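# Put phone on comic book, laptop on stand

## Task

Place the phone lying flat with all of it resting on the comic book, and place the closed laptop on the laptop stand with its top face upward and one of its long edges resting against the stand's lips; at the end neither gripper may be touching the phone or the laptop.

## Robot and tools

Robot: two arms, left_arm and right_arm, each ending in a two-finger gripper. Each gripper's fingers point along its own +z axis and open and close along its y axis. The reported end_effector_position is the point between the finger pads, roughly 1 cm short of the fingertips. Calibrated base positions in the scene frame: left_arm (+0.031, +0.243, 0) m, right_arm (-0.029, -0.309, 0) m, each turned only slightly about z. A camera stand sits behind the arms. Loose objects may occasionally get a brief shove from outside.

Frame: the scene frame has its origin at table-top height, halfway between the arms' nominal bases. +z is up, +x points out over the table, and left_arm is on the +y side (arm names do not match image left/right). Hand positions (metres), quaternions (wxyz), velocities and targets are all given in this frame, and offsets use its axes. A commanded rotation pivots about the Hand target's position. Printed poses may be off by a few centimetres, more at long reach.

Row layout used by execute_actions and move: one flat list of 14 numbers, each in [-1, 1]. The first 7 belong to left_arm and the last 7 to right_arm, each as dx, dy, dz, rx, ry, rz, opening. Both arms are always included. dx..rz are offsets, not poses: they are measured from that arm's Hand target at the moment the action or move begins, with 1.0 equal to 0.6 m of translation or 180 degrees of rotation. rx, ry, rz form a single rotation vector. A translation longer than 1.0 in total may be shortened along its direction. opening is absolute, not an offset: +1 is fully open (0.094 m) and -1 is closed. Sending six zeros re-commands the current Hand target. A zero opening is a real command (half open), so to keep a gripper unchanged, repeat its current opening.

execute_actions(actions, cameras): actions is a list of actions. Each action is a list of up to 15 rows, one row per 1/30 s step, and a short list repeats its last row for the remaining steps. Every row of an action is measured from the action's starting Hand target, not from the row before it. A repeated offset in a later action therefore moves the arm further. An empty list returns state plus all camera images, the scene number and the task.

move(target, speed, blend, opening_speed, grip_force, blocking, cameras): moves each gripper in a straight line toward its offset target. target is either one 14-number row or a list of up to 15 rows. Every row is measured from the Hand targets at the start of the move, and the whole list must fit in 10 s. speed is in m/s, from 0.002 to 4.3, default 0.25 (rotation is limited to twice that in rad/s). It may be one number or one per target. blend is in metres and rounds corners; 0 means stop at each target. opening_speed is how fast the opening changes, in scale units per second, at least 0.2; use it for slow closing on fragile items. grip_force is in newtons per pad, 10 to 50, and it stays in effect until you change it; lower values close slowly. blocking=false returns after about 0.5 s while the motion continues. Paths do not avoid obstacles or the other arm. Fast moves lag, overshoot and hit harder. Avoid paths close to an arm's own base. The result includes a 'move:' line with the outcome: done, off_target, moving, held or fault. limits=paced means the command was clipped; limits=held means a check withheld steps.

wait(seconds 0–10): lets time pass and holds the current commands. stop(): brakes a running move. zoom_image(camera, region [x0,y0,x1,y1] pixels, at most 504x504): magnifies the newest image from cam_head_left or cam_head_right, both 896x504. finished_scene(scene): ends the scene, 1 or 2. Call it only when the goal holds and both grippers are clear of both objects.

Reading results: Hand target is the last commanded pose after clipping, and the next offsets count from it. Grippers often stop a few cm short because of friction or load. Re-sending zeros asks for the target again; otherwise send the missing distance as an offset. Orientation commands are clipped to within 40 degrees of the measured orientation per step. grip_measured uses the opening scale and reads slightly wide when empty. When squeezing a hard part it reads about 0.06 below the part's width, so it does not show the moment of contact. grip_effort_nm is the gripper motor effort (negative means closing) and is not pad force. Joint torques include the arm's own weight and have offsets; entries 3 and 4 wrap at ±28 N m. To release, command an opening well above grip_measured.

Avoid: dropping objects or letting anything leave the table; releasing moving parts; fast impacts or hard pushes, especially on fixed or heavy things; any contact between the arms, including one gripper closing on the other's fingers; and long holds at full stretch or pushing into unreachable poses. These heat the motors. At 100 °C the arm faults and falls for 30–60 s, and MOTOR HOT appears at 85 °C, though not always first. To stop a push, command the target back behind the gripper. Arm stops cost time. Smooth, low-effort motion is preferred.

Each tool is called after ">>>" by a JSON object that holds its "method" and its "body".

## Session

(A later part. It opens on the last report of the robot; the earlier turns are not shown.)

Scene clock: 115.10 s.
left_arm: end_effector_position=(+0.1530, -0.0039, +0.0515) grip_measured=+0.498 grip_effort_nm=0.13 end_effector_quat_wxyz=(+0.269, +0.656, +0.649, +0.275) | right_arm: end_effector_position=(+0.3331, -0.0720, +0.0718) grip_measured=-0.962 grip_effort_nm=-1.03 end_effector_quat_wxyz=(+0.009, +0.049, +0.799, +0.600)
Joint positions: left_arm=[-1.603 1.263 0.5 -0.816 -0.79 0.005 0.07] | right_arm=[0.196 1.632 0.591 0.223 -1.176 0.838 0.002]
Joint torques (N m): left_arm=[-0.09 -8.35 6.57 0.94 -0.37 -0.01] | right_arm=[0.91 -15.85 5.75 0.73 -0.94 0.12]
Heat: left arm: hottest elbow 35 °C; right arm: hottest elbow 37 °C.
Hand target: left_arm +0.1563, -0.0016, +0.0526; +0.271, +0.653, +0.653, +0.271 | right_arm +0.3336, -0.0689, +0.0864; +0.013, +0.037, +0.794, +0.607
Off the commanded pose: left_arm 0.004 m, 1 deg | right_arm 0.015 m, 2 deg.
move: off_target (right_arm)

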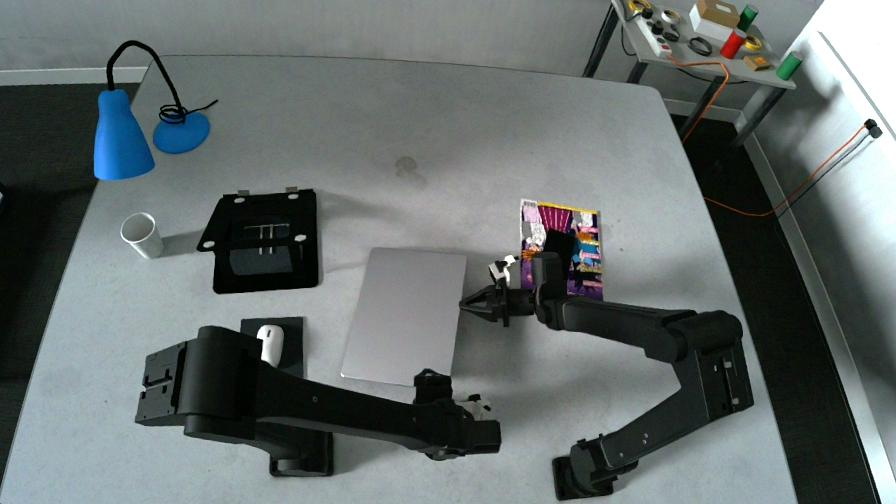

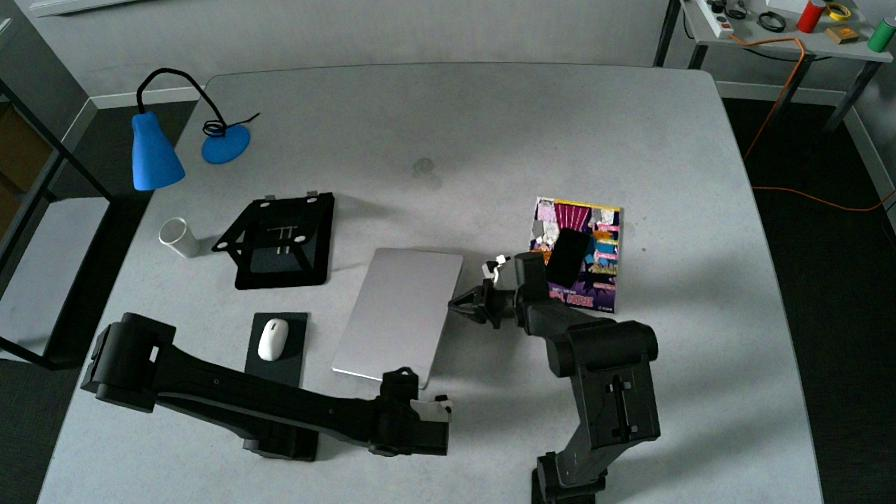

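>>> {"method": "move", "body": {"target": [[0,0,0,0,0,0,0.49,0,0,0,0,0,0,-1],[0.0,0,0,0,0,0,-1,0,0,0,0,0,0,-1],[0,0,0.06,0,0,0,-1,0,0,0.01,0,0,0,-1],[0,0,0.06,0,0,0,-1,0,0,0.01,0,0,0,0.2],[0,0,0.13,0,0,0,-1,0,-0.12,0.03,0.03,0,0,0.2]], "speed": 0.1, "opening_speed": 0.9, "cameras": ["all"]}}

>>> {"method": "zoom_image", "body": {"camera": "cam_head_right", "region": [320, 220, 540, 420]}}

>>> {"method": "zoom_image", "body": {"camera": "cam_head_left", "region": [330, 220, 550, 420]}}

Scene clock: 127.10 s.
left_arm: end_effector_position=(+0.1539, +0.0333, +0.0929) grip_measured=-0.665 grip_effort_nm=-1.01 end_effector_quat_wxyz=(+0.233, +0.672, +0.633, +0.304) | right_arm: end_effector_position=(+0.3158, -0.1375, +0.0934) grip_measured=+0.199 grip_effort_nm=0.07 end_effector_quat_wxyz=(-0.007, +0.048, +0.764, +0.643)
Joint positions: left_arm=[-1.595 1.097 0.518 -1.088 -0.782 0.025 0.016] | right_arm=[-0.002 1.586 0.621 -0.296 -1.388 0.388 0.056]
Joint torques (N m): left_arm=[-0.21 -8.82 16.84 -0.5 -0.64 -0.12] | right_arm=[-0.15 -12.92 8.25 0.14 -0.6 0.04]
Heat: left arm: hottest elbow 36 °C; right arm: hottest elbow 37 °C.
Hand target: left_arm +0.1563, -0.0015, +0.1305; +0.271, +0.653, +0.653, +0.271 | right_arm +0.3337, -0.1409, +0.1045; +0.011, +0.037, +0.764, +0.644
Off the commanded pose: left_arm 0.051 m, 7 deg | right_arm 0.021 m, 2 deg.
move: off_target (left_arm, right_arm); target 4's new opening was sent with right_arm's hand 0.016 m and 2 deg from that target

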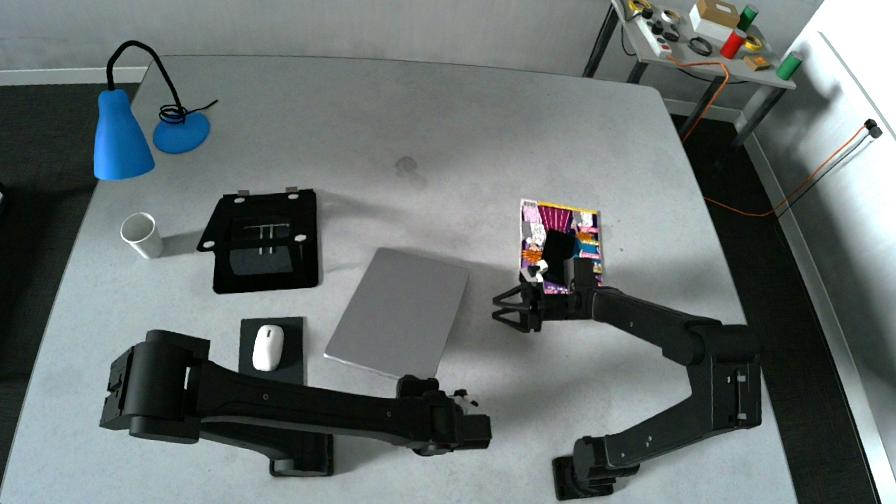

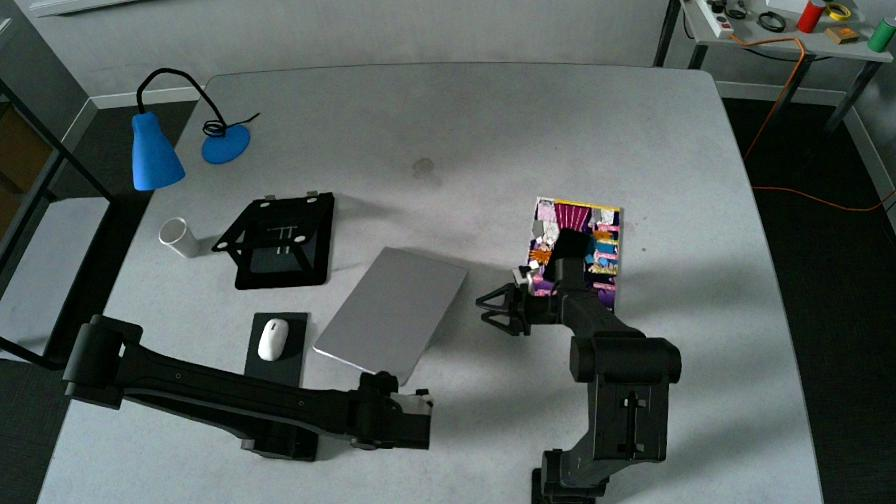

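Scaled by 2.291.

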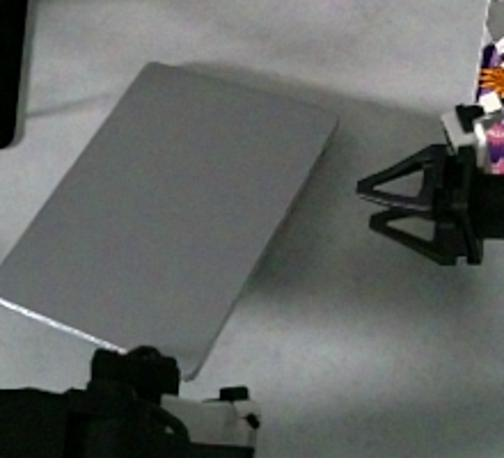

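Scaled by 2.291.

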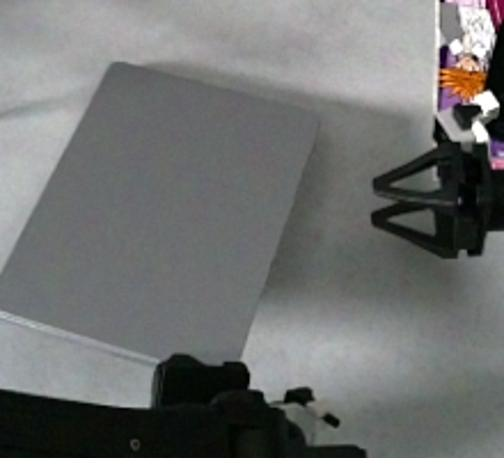

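>>> {"method": "move", "body": {"target": [[0,0,0.0,0,0,0,-1,0.035,0,-0.07,0,0.08,-0.07,0.35],[0,0,0.0,0,0,0,-1,0.05,0.2,-0.07,0,0.08,-0.07,0.35]], "speed": 0.1, "cameras": ["all"]}}

>>> {"method": "zoom_image", "body": {"camera": "cam_head_right", "region": [320, 220, 540, 420]}}

>>> {"method": "zoom_image", "body": {"camera": "cam_head_left", "region": [330, 220, 550, 420]}}

Scene clock: 137.10 s.
left_arm: end_effector_position=(+0.1539, +0.0333, +0.0929) grip_measured=-0.665 grip_effort_nm=-1.01 end_effector_quat_wxyz=(+0.233, +0.672, +0.633, +0.304) | right_arm: end_effector_position=(+0.3525, -0.0294, +0.0620) grip_measured=+0.349 grip_effort_nm=0.07 end_effector_quat_wxyz=(-0.017, +0.208, +0.753, +0.624)
Joint positions: left_arm=[-1.595 1.097 0.518 -1.088 -0.782 0.025 0.016] | right_arm=[0.322 1.766 0.541 0.825 -0.964 1.534 0.063]
Joint torques (N m): left_arm=[-0.62 -8.41 16.9 -0.53 -0.69 -0.12] | right_arm=[1.26 -11.99 6.64 1.99 -0.11 0.17]
Heat: left arm: hottest elbow 38 °C; right arm: hottest elbow 38 °C.
Hand target: left_arm +0.1563, -0.0015, +0.1305; +0.271, +0.653, +0.653, +0.271 | right_arm +0.3636, -0.0209, +0.0625; -0.015, +0.201, +0.751, +0.629
Off the commanded pose: left_arm 0.051 m, 7 deg | right_arm 0.014 m, 1 deg.
move: off_target (left_arm, right_arm)

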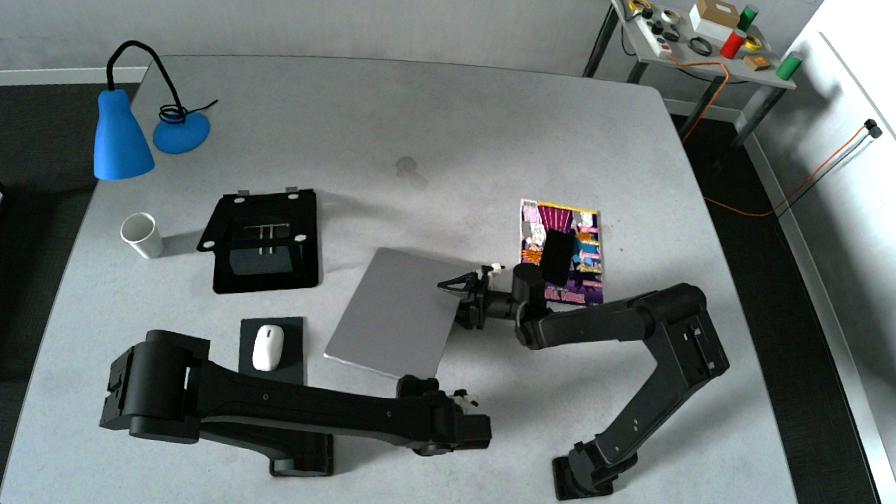

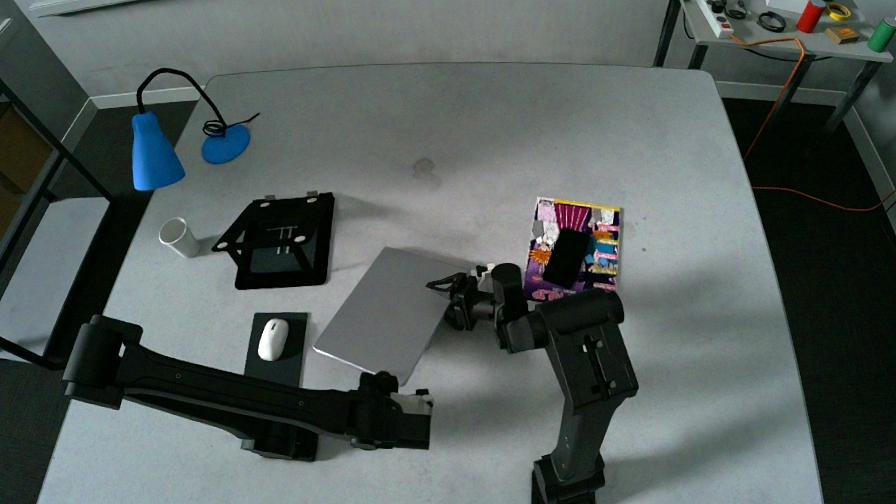

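Scaled by 2.291.

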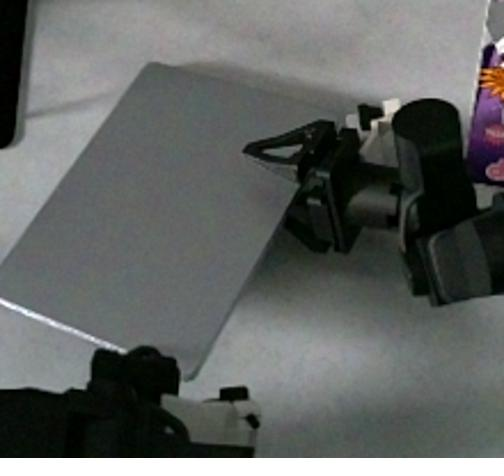

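Scaled by 2.291.

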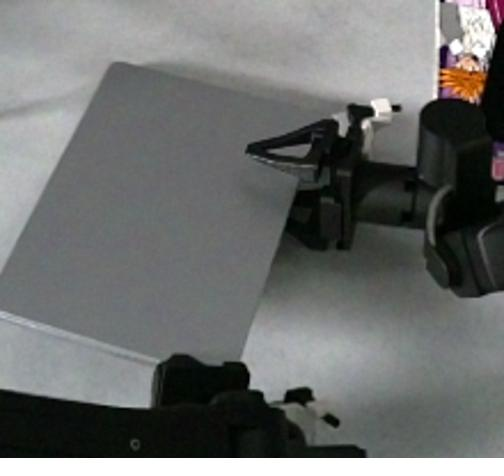

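>>> {"method": "move", "body": {"target": [[0,0,0,0,0,0,-1,0,0,0,0,0,0,0.34],[0,0,0,0,0,0,-1,0,0,0,0,0,0,-1],[-0.004,0.058,-0.06,0,0,0,-1,0,0,0.03,0,0,0,-1],[-0.004,0.058,-0.06,0,0,0,0.5,0,0,0.03,0,0,0,-1],[-0.12,0.06,0.02,0,0,0,0.5,0,0,0.03,0,0,0,-1],[-0.08,0.15,0.4,0,0,0,0.5,0,0,0.08,0,0,0,-1]], "speed": [0.1,0.1,0.1,0.1,0.12,0.3], "opening_speed": 1.2, "cameras": ["all"]}}

Scene clock: 150.10 s.
left_arm: end_effector_position=(+0.1086, +0.0887, +0.3449) grip_measured=+0.498 grip_effort_nm=0.13 end_effector_quat_wxyz=(+0.319, +0.723, +0.608, +0.081) | right_arm: end_effector_position=(+0.3484, -0.0296, +0.0741) grip_measured=-0.622 grip_effort_nm=-1.04 end_effector_quat_wxyz=(+0.010, +0.173, +0.777, +0.605)
Joint positions: left_arm=[-1.703 0.512 0.988 -1.672 -0.57 0.18 0.07] | right_arm=[0.328 1.675 0.545 0.655 -0.947 1.379 0.018]
Joint torques (N m): left_arm=[-0.5 1.14 15.71 0.66 -0.26 0.07] | right_arm=[0.67 -17.85 7.94 1.1 -0.93 1.39]
Motor temperatures (°C): left_arm=[22 25 39 24 27 24 28] | right_arm=[26 35 38 25 25 24 26]
Heat: left arm: hottest elbow 39 °C; right arm: hottest elbow 38 °C.
Hand target: left_arm +0.1083, +0.0885, +0.3704; +0.271, +0.653, +0.653, +0.271 | right_arm +0.3637, -0.0210, +0.1105; -0.014, +0.201, +0.751, +0.629
Off the commanded pose: left_arm 0.026 m, 24 deg | right_arm 0.040 m, 6 deg.
joint sent to its limit (left arm) — joint 4 (wrist pitch), lower limit. The joint targets are off in orientation, not in position.
move: off_target (left_arm, right_arm); target 2's new opening was sent with right_arm's hand 0.014 m and 1 deg from that target

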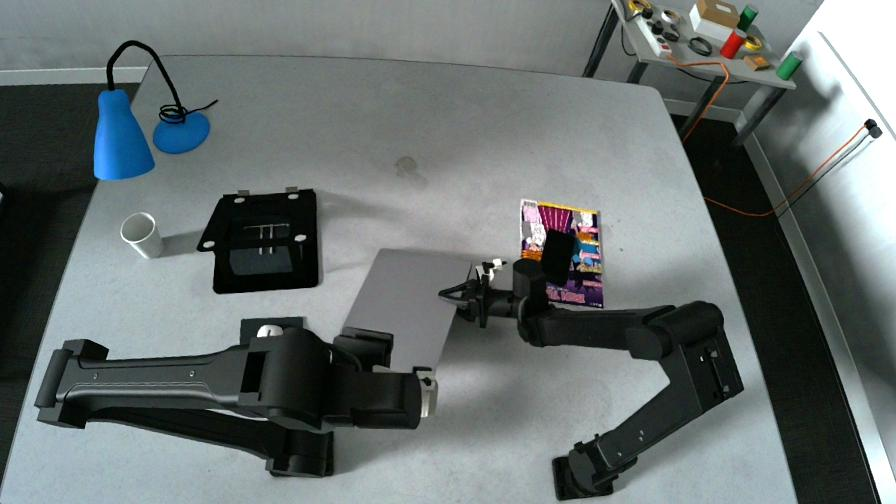

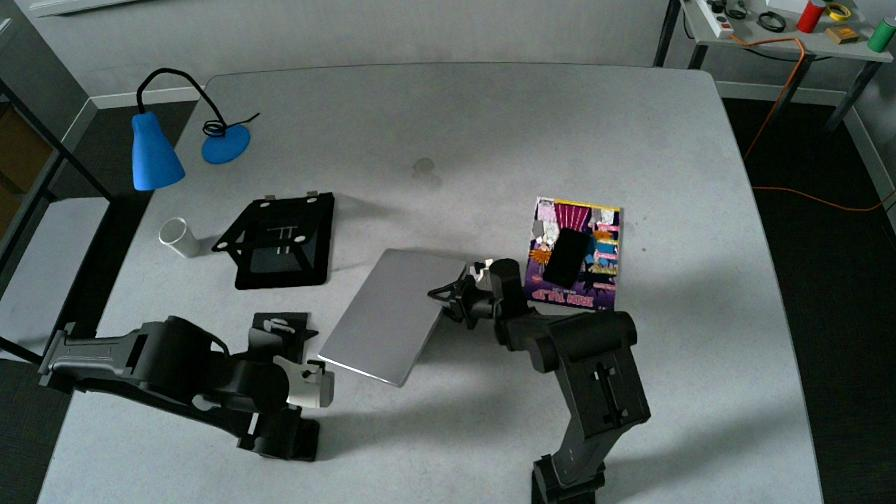

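>>> {"method": "move", "body": {"target": [[0.2,0.45,0,-0.3,0,0.15,1,0,0,0.06,0,0,0,-1],[0.32,0.55,0,-0.873,-0.02,0.443,1,0.02,-0.05,0.12,-0.0386,-0.071,-0.315,-1]], "speed": 0.25, "blend": [0.05,0], "cameras": ["all"]}}

Scene clock: 165.77 s.
left_arm: end_effector_position=(+0.1765, +0.3332, +0.3852) grip_measured=+0.998 grip_effort_nm=0.11 end_effector_quat_wxyz=(+0.593, -0.527, +0.543, -0.276) | right_arm: end_effector_position=(+0.3532, -0.0687, +0.1051) grip_measured=-0.658 grip_effort_nm=-1.04 end_effector_quat_wxyz=(+0.353, +0.473, +0.670, +0.451)
Joint positions: left_arm=[-1.149 0.006 0.782 -1.676 -1.387 -2.098 0.094] | right_arm=[0.706 1.399 0.394 0.623 0.393 1.675 0.016]
Joint torques (N m): left_arm=[-0.85 5.83 8.4 1.03 -0.44 -0.06] | right_arm=[0.85 -15.74 9.68 4.78 0.92 0.2]
Heat: left arm: hottest elbow 40 °C; right arm: hottest elbow 38 °C.
Hand target: left_arm +0.3004, +0.4184, +0.3704; +0.481, -0.521, +0.553, -0.437 | right_arm +0.3757, -0.0509, +0.1826; +0.377, +0.465, +0.598, +0.533
Off the commanded pose: left_arm 0.151 m, 23 deg | right_arm 0.083 m, 13 deg.
shoulder posture changed (left arm): the wrist came as close to joint 1's axis as it can, and the arm is now in the other of its two shoulder postures.
joint sent to its limit (left arm) — joint 2 (shoulder), lower limit; joint 4 (wrist pitch), lower limit; joint 6 (wrist roll), lower limit. The joint targets are off in position and orientation.
move: off_target (left_arm, right_arm); limits=paced

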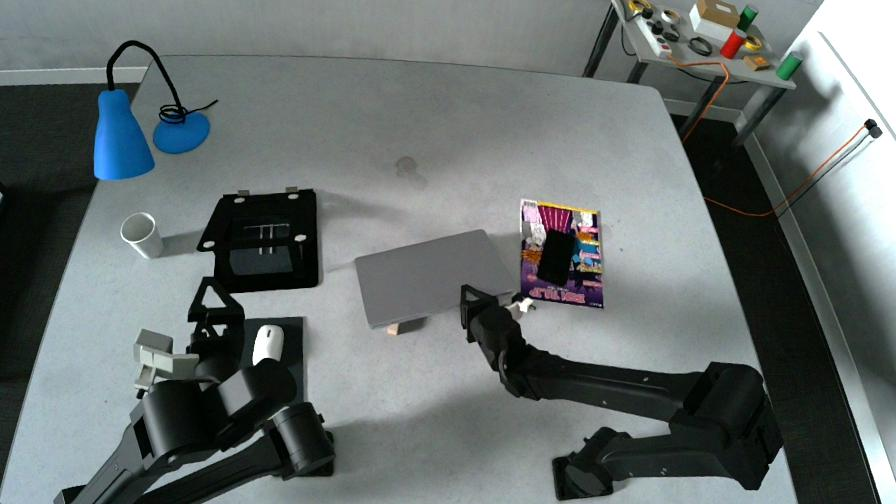

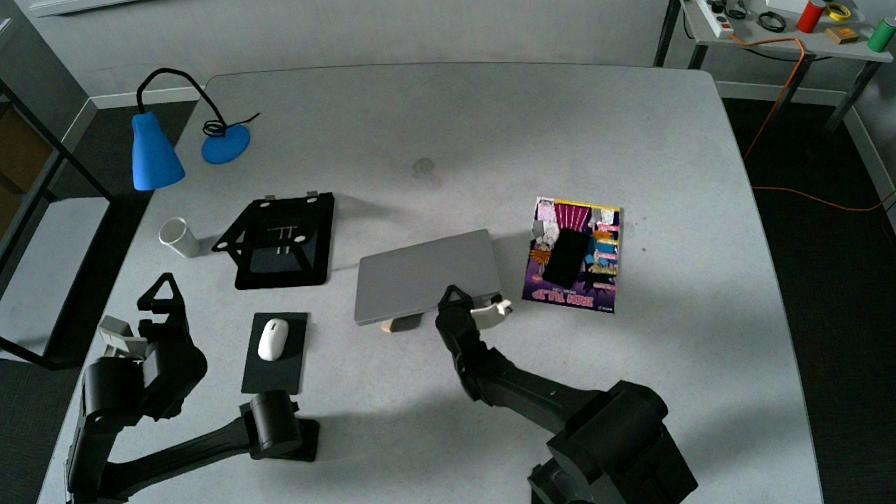

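>>> {"method": "move", "body": {"target": [[-0.1,-0.43,-0.25,0.0115,0.06,-0.003,1,0,0,0,0,0,0,-1],[-0.1,-0.63,-0.44,0.0115,0.06,-0.003,1,0,0,0,0,0,0,-1]], "speed": 0.2, "cameras": ["all"]}}

>>> {"method": "zoom_image", "body": {"camera": "cam_head_right", "region": [300, 210, 560, 430]}}

>>> {"method": "zoom_image", "body": {"camera": "cam_head_left", "region": [300, 210, 560, 430]}}

Scene clock: 177.50 s.
left_arm: end_effector_position=(+0.2367, +0.0477, +0.0988) grip_measured=+0.998 grip_effort_nm=0.11 end_effector_quat_wxyz=(+0.441, -0.483, +0.638, -0.407) | right_arm: end_effector_position=(+0.3532, -0.0687, +0.1051) grip_measured=-0.658 grip_effort_nm=-1.04 end_effector_quat_wxyz=(+0.353, +0.473, +0.670, +0.451)
Joint positions: left_arm=[-1.378 1.018 0.154 0.113 -1.147 -2.098 0.094] | right_arm=[0.706 1.399 0.394 0.623 0.393 1.675 0.016]
Joint torques (N m): left_arm=[-0.67 -2.61 9.5 1.63 -0.58 0] | right_arm=[0.85 -15.74 9.69 4.78 0.88 0.18]
Heat: left arm: hottest elbow 38 °C; right arm: hottest elbow 38 °C.
Hand target: left_arm +0.2404, +0.0404, +0.1064; +0.434, -0.549, +0.606, -0.379 | right_arm +0.3757, -0.0509, +0.1826; +0.377, +0.465, +0.598, +0.533
Off the commanded pose: left_arm 0.011 m, 9 deg | right_arm 0.083 m, 13 deg.
shoulder posture changed (left arm): the wrist came as close to joint 1's axis as it can, and the arm is now in the other of its two shoulder postures.
joint sent to its limit (left arm) — joint 6 (wrist roll), lower limit. The joint targets are off in orientation, not in position.
move: off_target (left_arm, right_arm)

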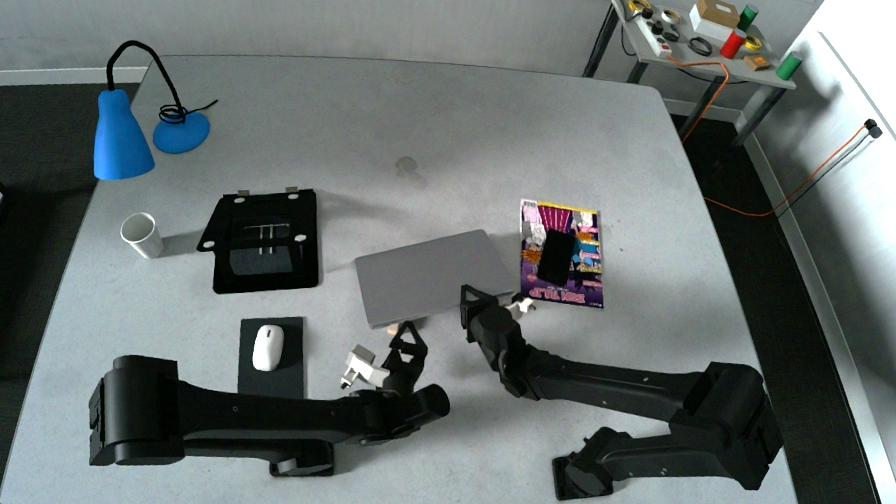

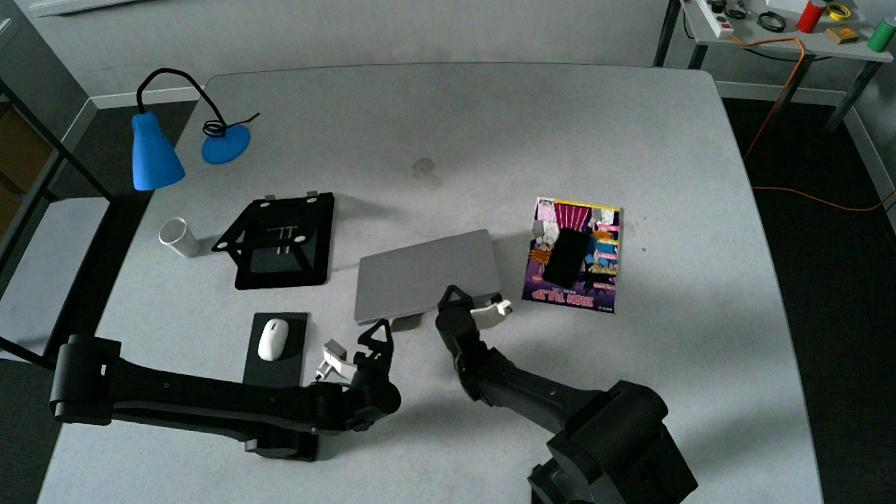

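Scaled by 1.938.

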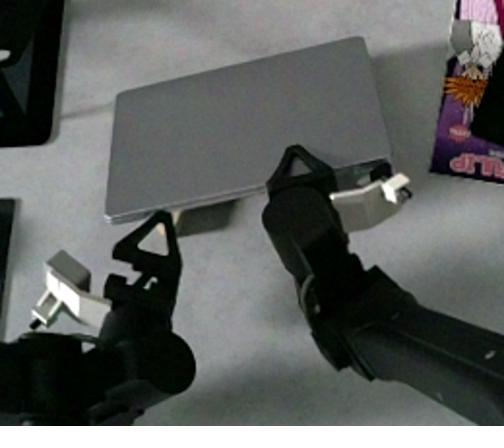

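Scaled by 1.938.

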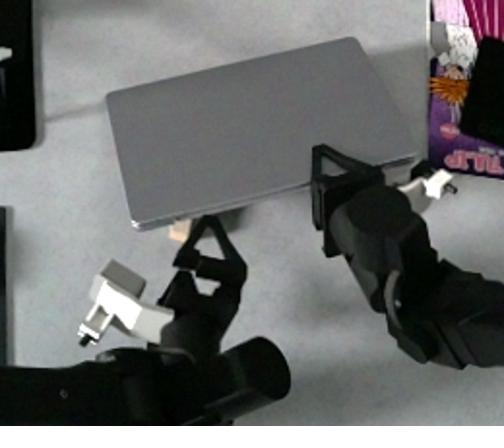

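>>> {"method": "move", "body": {"target": [[0,-0.07,0,0,0,0,1,0,0,0,0,0,0,-1],[0.155,-0.08,0.01,0,0,0,1,0,0,0,0,0,0,-1]], "speed": 0.1, "cameras": ["all"]}}

>>> {"method": "zoom_image", "body": {"camera": "cam_head_right", "region": [300, 210, 560, 430]}}

>>> {"method": "zoom_image", "body": {"camera": "cam_head_left", "region": [300, 210, 560, 430]}}

Scene clock: 184.23 s.
left_arm: end_effector_position=(+0.2975, +0.0150, +0.0959) grip_measured=+0.998 grip_effort_nm=0.11 end_effector_quat_wxyz=(+0.438, -0.529, +0.624, -0.373) | right_arm: end_effector_position=(+0.3532, -0.0687, +0.1051) grip_measured=-0.658 grip_effort_nm=-1.03 end_effector_quat_wxyz=(+0.353, +0.473, +0.670, +0.451)
Joint positions: left_arm=[-1.172 1.253 0.315 0.225 -1.027 -2.046 0.094] | right_arm=[0.706 1.399 0.394 0.623 0.393 1.675 0.016]
Joint torques (N m): left_arm=[-2.73 -7.12 6.74 1.26 -0.59 0.06] | right_arm=[0.91 -15.85 9.69 4.78 0.9 0.19]
Heat: left arm: hottest elbow 38 °C; right arm: hottest elbow 38 °C.
Hand target: left_arm +0.2930, +0.0142, +0.0957; +0.437, -0.525, +0.626, -0.376 (not the last commanded pose) | right_arm +0.3757, -0.0509, +0.1826; +0.377, +0.465, +0.598, +0.533
Off the commanded pose: left_arm 0.045 m, 3 deg | right_arm 0.083 m, 13 deg.
move: held (left_arm; a check stopped the path), off_target (right_arm); path passed 1 of 2 targets; limits=held
pose unreachable (left arm): on one or more control steps of this call, first in action 0 (counted from 0), this arm could not follow its commanded pose, so it was not sent that pose on those steps. It may still have moved: this result reports where it is.
cause: moving toward the commanded pose would bring a part of the arm too close to another arm (this arm's wrist (the part past joint 4) and the right arm's wrist (the part past joint 4), where that arm would come to rest).

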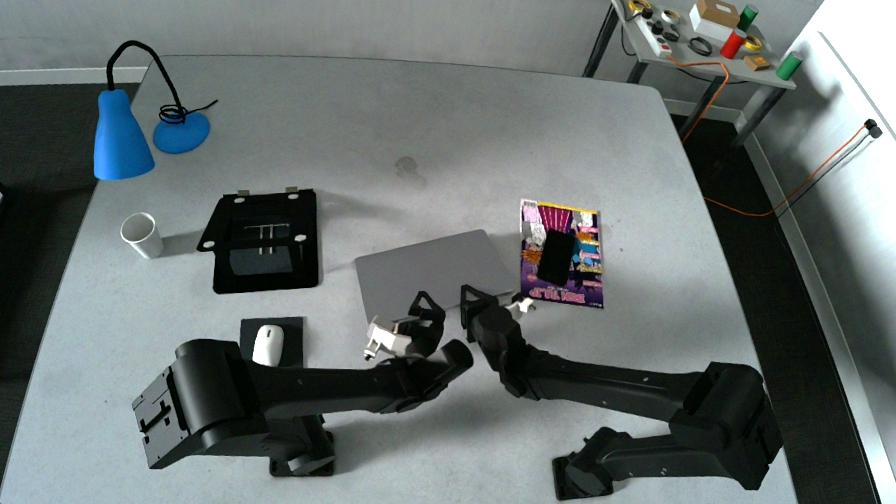

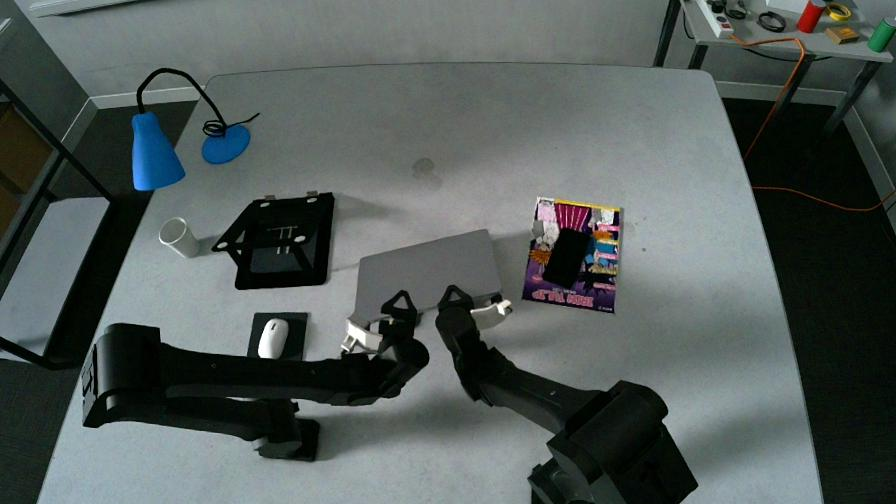

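Scaled by 1.938.

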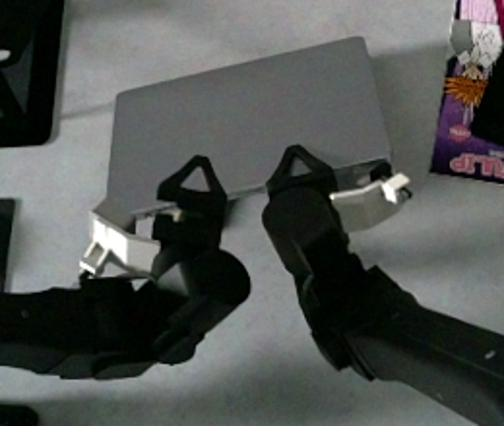

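Scaled by 1.938.

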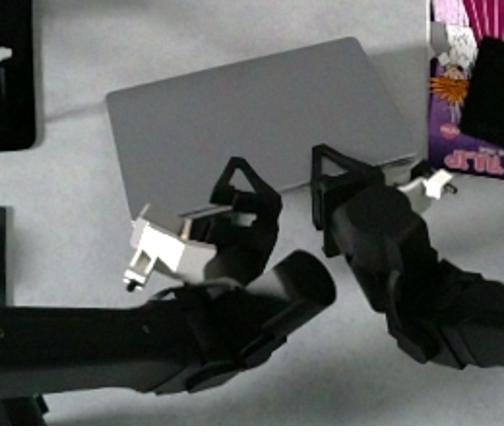

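>>> {"method": "move", "body": {"target": [[0.055,-0.035,0.01,0,0,-0.09,1,0,0,0,0,0,0,-1],[0.055,-0.035,0.01,0,0,-0.09,-1,0,0,0,0,0,0,-1]], "speed": 0.08, "opening_speed": 1, "cameras": ["all"]}}

>>> {"method": "zoom_image", "body": {"camera": "cam_head_left", "region": [300, 210, 560, 430]}}

Scene clock: 192.90 s.
left_arm: end_effector_position=(+0.3220, -0.0082, +0.0975) grip_measured=-0.466 grip_effort_nm=-0.99 end_effector_quat_wxyz=(+0.352, -0.464, +0.677, -0.450) | right_arm: end_effector_position=(+0.3534, -0.0693, +0.1060) grip_measured=-0.659 grip_effort_nm=-1.04 end_effector_quat_wxyz=(+0.345, +0.492, +0.655, +0.459)
Joint positions: left_arm=[-1.006 1.262 0.257 0.565 -0.624 -1.777 0.025] | right_arm=[0.709 1.399 0.394 0.625 0.406 1.726 0.016]
Joint torques (N m): left_arm=[-0.85 -6.53 7.6 1.51 -0.44 1.06] | right_arm=[0.79 -15.68 9.76 4.64 0.74 -0.28]
Heat: left arm: hottest elbow 37 °C; right arm: hottest elbow 39 °C.
Hand target: left_arm +0.3261, -0.0067, +0.1018; +0.379, -0.432, +0.694, -0.433 | right_arm +0.3757, -0.0509, +0.1826; +0.377, +0.465, +0.598, +0.533
Off the commanded pose: left_arm 0.006 m, 6 deg | right_arm 0.082 m, 12 deg.
move: off_target (left_arm, right_arm)

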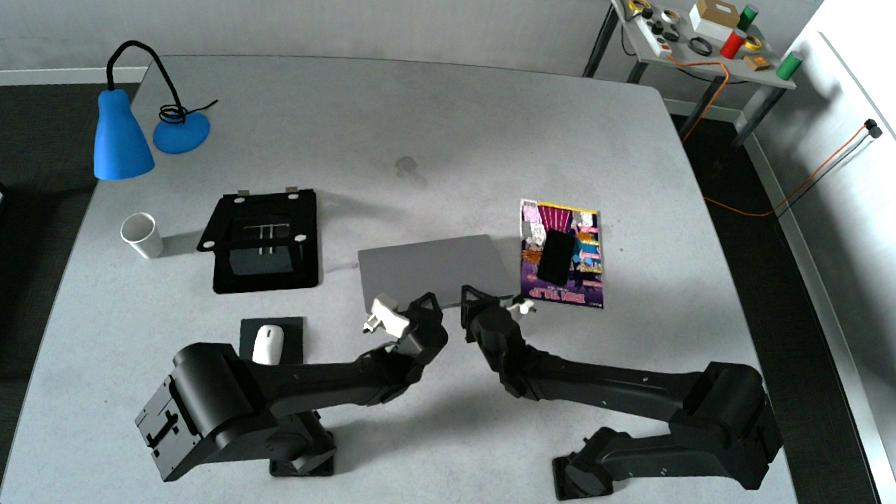

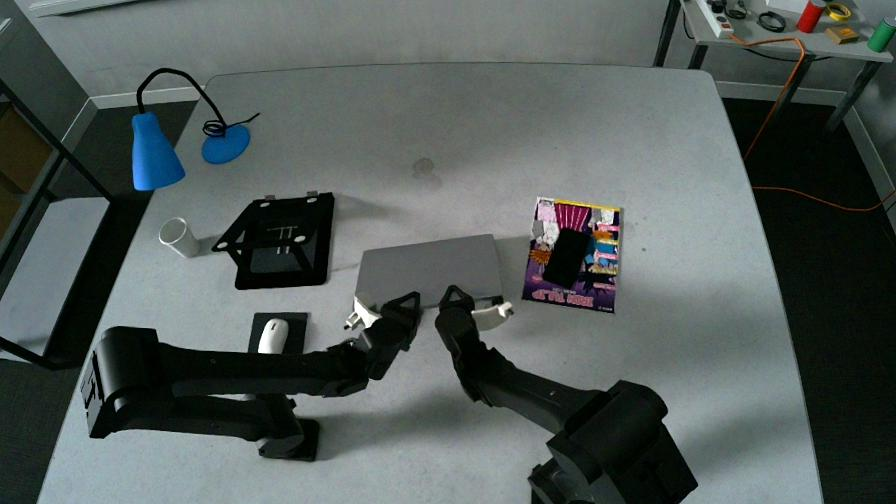

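Scaled by 1.938.

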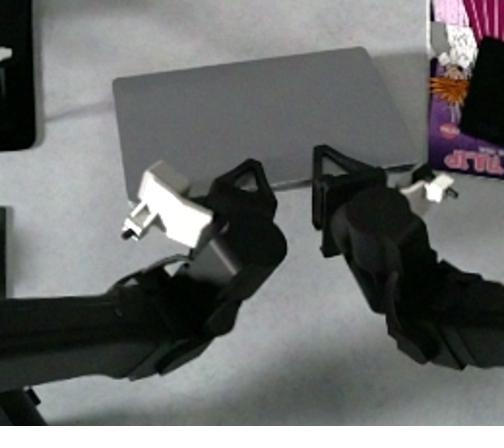

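>>> {"method": "move", "body": {"target": [[0,0,0.03,0,0,0,-1,-0.037,-0.031,-0.125,-0.0315,0.057,0,-1],[0,0,0.03,0,0,0,-1,-0.037,-0.031,-0.125,-0.0315,0.057,0,0.8],[0,0,0.05,0,0,0,-1,-0.22,-0.13,-0.12,-0.0315,0.057,0,0.8],[0,0,0.1,0,0,0,-1,-0.22,-0.35,0.1,-0.0315,0.057,0,0.8]], "speed": [0.1,0.1,0.12,0.25], "opening_speed": 1, "cameras": ["all"]}}

Scene clock: 205.23 s.
left_arm: end_effector_position=(+0.3058, +0.0147, +0.1115) grip_measured=-0.517 grip_effort_nm=-1.01 end_effector_quat_wxyz=(+0.354, -0.454, +0.711, -0.404) | right_arm: end_effector_position=(+0.2396, -0.2575, +0.2042) grip_measured=+0.799 grip_effort_nm=0.07 end_effector_quat_wxyz=(+0.324, +0.502, +0.665, +0.448)
Joint positions: left_arm=[-1.005 1.028 0.257 0.226 -0.616 -1.757 0.023] | right_arm=[0.04 0.215 0.278 -0.476 -0.233 1.491 0.085]
Joint torques (N m): left_arm=[-0.67 -8.35 16.18 1.47 -1.01 0.81] | right_arm=[-0.38 1.44 15.02 1.14 -0.1 0.06]
Heat: left arm: hottest elbow 37 °C; right arm: hottest elbow 40 °C.
Hand target: left_arm +0.3261, -0.0067, +0.1618; +0.379, -0.432, +0.694, -0.433 | right_arm +0.2437, -0.2609, +0.2424; +0.344, +0.491, +0.655, +0.459
Off the commanded pose: left_arm 0.058 m, 5 deg | right_arm 0.039 m, 3 deg.
move: off_target (left_arm, right_arm); target 2's new opening was sent with right_arm's hand 0.017 m and 4 deg from that target

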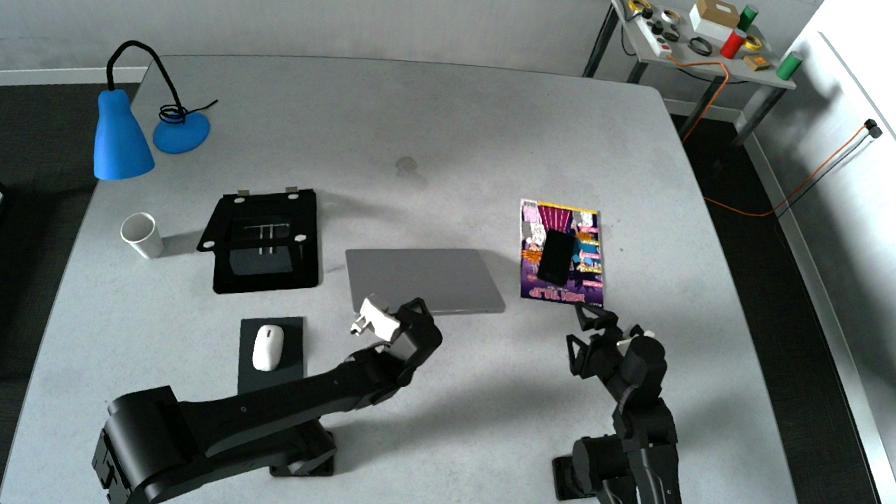

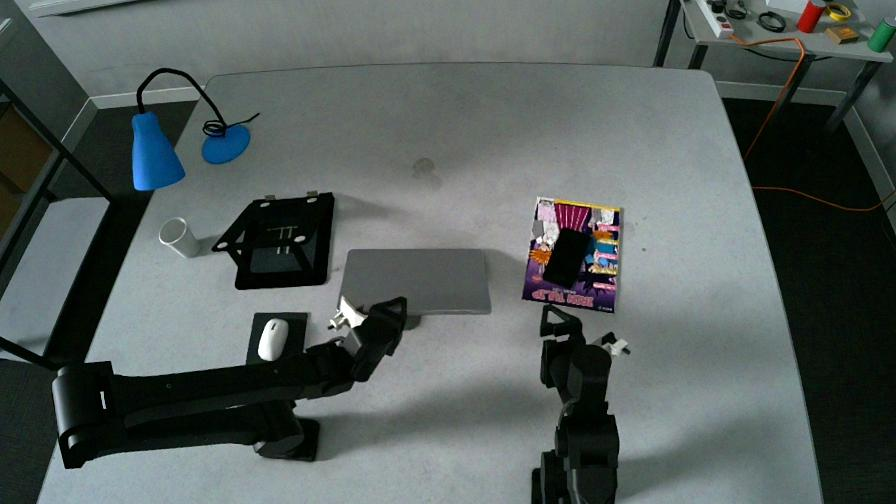

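>>> {"method": "move", "body": {"target": [[0.0,0.05,0.38,-0.037,-0.13,0.0,-1,0,0,0,0,0,0,0.8],[0.05,0.3,0.47,-0.037,-0.13,0.02,-1,0,0,0,0,0,0,0.8],[0.18,0.66,0.47,-0.037,-0.13,0.04,-1,0,0,0,0,0,0,0.8]], "speed": [0.15,0.2,0.2], "blend": [0.04,0.04,0], "cameras": ["all"]}}

>>> {"method": "zoom_image", "body": {"camera": "cam_head_right", "region": [110, 130, 370, 300]}}

>>> {"method": "zoom_image", "body": {"camera": "cam_head_left", "region": [110, 130, 370, 300]}}

Scene clock: 217.83 s.
left_arm: end_effector_position=(+0.3891, +0.3710, +0.2717) grip_measured=-0.516 grip_effort_nm=-1.01 end_effector_quat_wxyz=(-0.377, +0.543, -0.544, +0.516) | right_arm: end_effector_position=(+0.2396, -0.2576, +0.2043) grip_measured=+0.799 grip_effort_nm=0.07 end_effector_quat_wxyz=(+0.324, +0.502, +0.665, +0.448)
Joint positions: left_arm=[0.658 0.824 0.474 0.078 0.823 -1.521 0.023] | right_arm=[0.039 0.215 0.278 -0.476 -0.234 1.49 0.085]
Joint torques (N m): left_arm=[-2.55 -9.29 -25.37 6.2 0.71 0.17] | right_arm=[-0.38 1.44 15.04 1.2 -0.09 0.02]
Motor temperatures (°C): left_arm=[22 25 41 24 28 24 28] | right_arm=[26 35 47 26 25 24 27]
Heat: left arm: hottest elbow 41 °C; right arm: hottest elbow 47 °C.
Hand target: left_arm +0.4342, +0.3894, +0.4436; -0.513, +0.399, -0.548, +0.527 | right_arm +0.2437, -0.2609, +0.2424; +0.344, +0.492, +0.655, +0.459
Off the commanded pose: left_arm 0.179 m, 23 deg | right_arm 0.039 m, 3 deg.
move: off_target (left_arm, right_arm)

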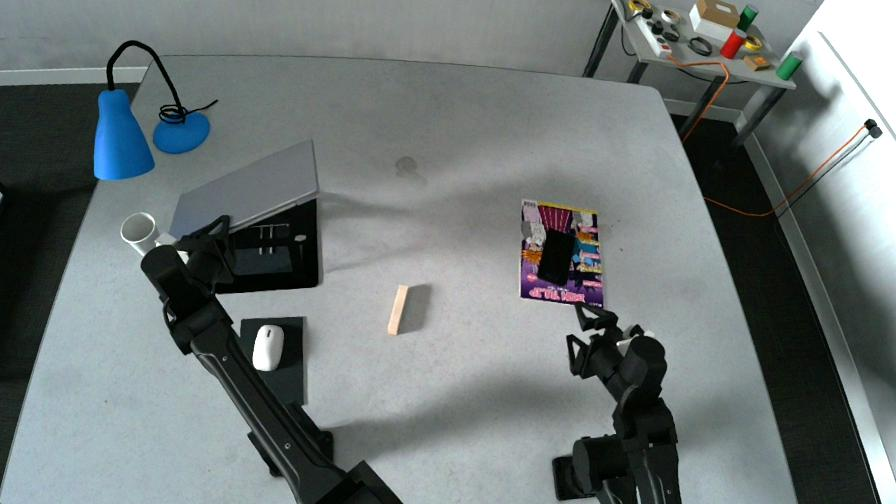

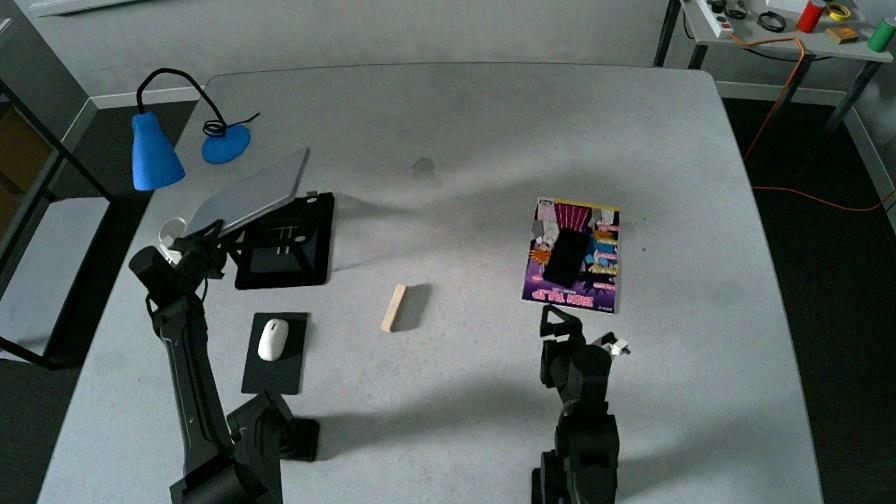

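Scaled by 1.938.

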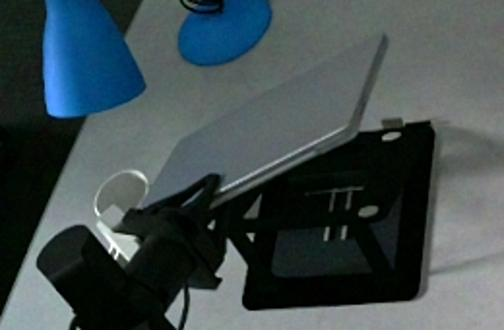

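Scaled by 1.938.

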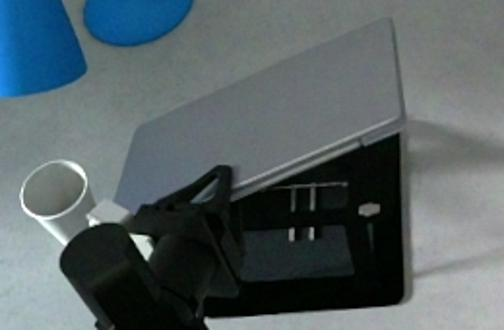

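>>> {"method": "move", "body": {"target": [0.03,0.03,0.0,0.055,0,-0.07,-1,0,0,0,0,0,0,0.8], "speed": 0.2, "cameras": ["all"]}}

>>> {"method": "zoom_image", "body": {"camera": "cam_head_right", "region": [110, 130, 370, 300]}}

>>> {"method": "zoom_image", "body": {"camera": "cam_head_left", "region": [110, 130, 370, 300]}}

Scene clock: 223.30 s.
left_arm: end_effector_position=(+0.4211, +0.3877, +0.2977) grip_measured=-0.516 grip_effort_nm=-1.01 end_effector_quat_wxyz=(+0.360, -0.428, +0.617, -0.554) | right_arm: end_effector_position=(+0.2396, -0.2576, +0.2043) grip_measured=+0.799 grip_effort_nm=0.07 end_effector_quat_wxyz=(+0.324, +0.502, +0.665, +0.448)
Joint positions: left_arm=[0.712 1.044 0.638 0.113 1.111 -1.338 0.023] | right_arm=[0.039 0.215 0.278 -0.476 -0.234 1.49 0.085]
Joint torques (N m): left_arm=[-1.38 -12.92 -27.41 5.15 1.16 0.33] | right_arm=[-0.38 1.44 15.02 1.2 -0.09 0.01]
Heat: left arm: hottest elbow 44 °C; right arm: hottest elbow 49 °C.
Hand target: left_arm +0.4522, +0.4072, +0.4436; +0.484, -0.290, +0.632, -0.531 | right_arm +0.2437, -0.2609, +0.2424; +0.344, +0.492, +0.655, +0.459
Off the commanded pose: left_arm 0.150 m, 22 deg | right_arm 0.039 m, 3 deg.
move: off_target (left_arm, right_arm)

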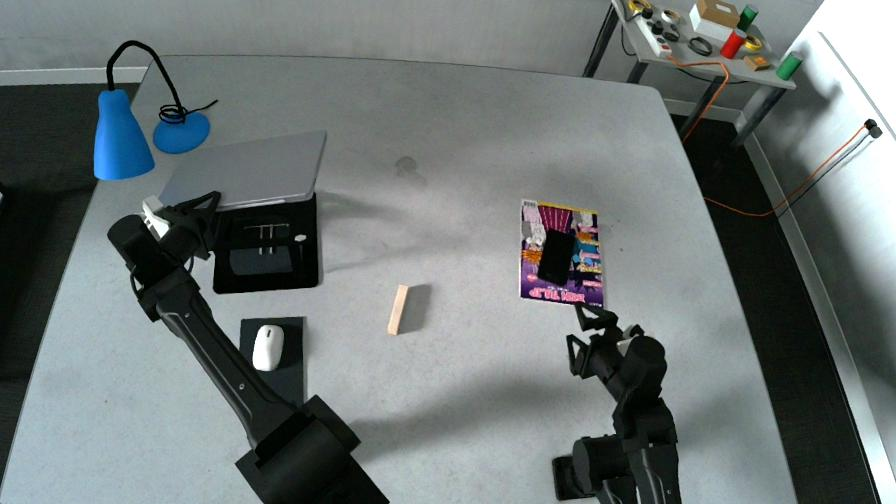

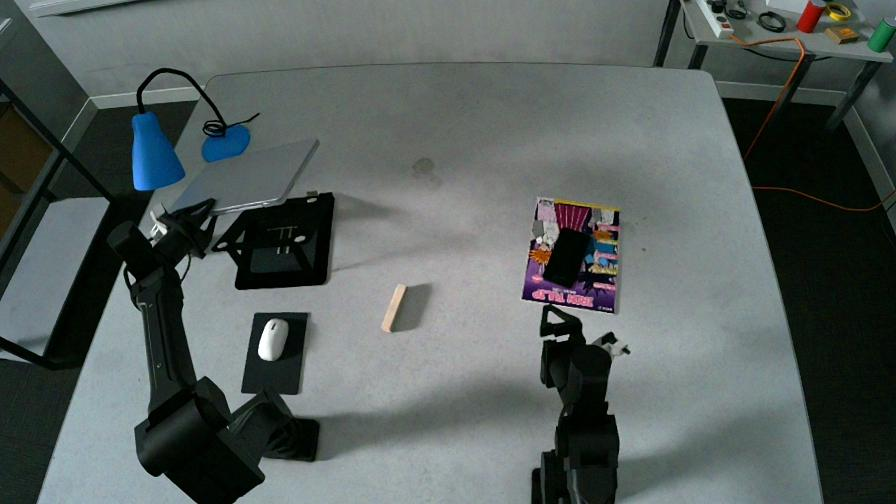

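Scaled by 1.938.

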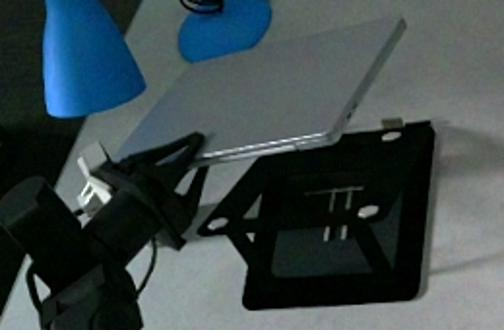

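Scaled by 1.938.

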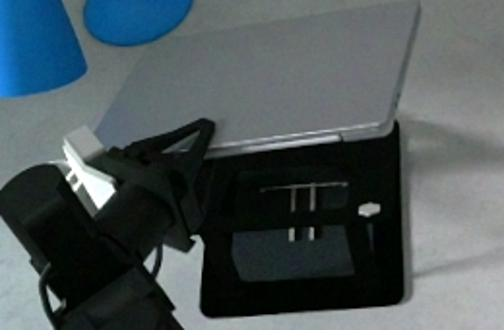

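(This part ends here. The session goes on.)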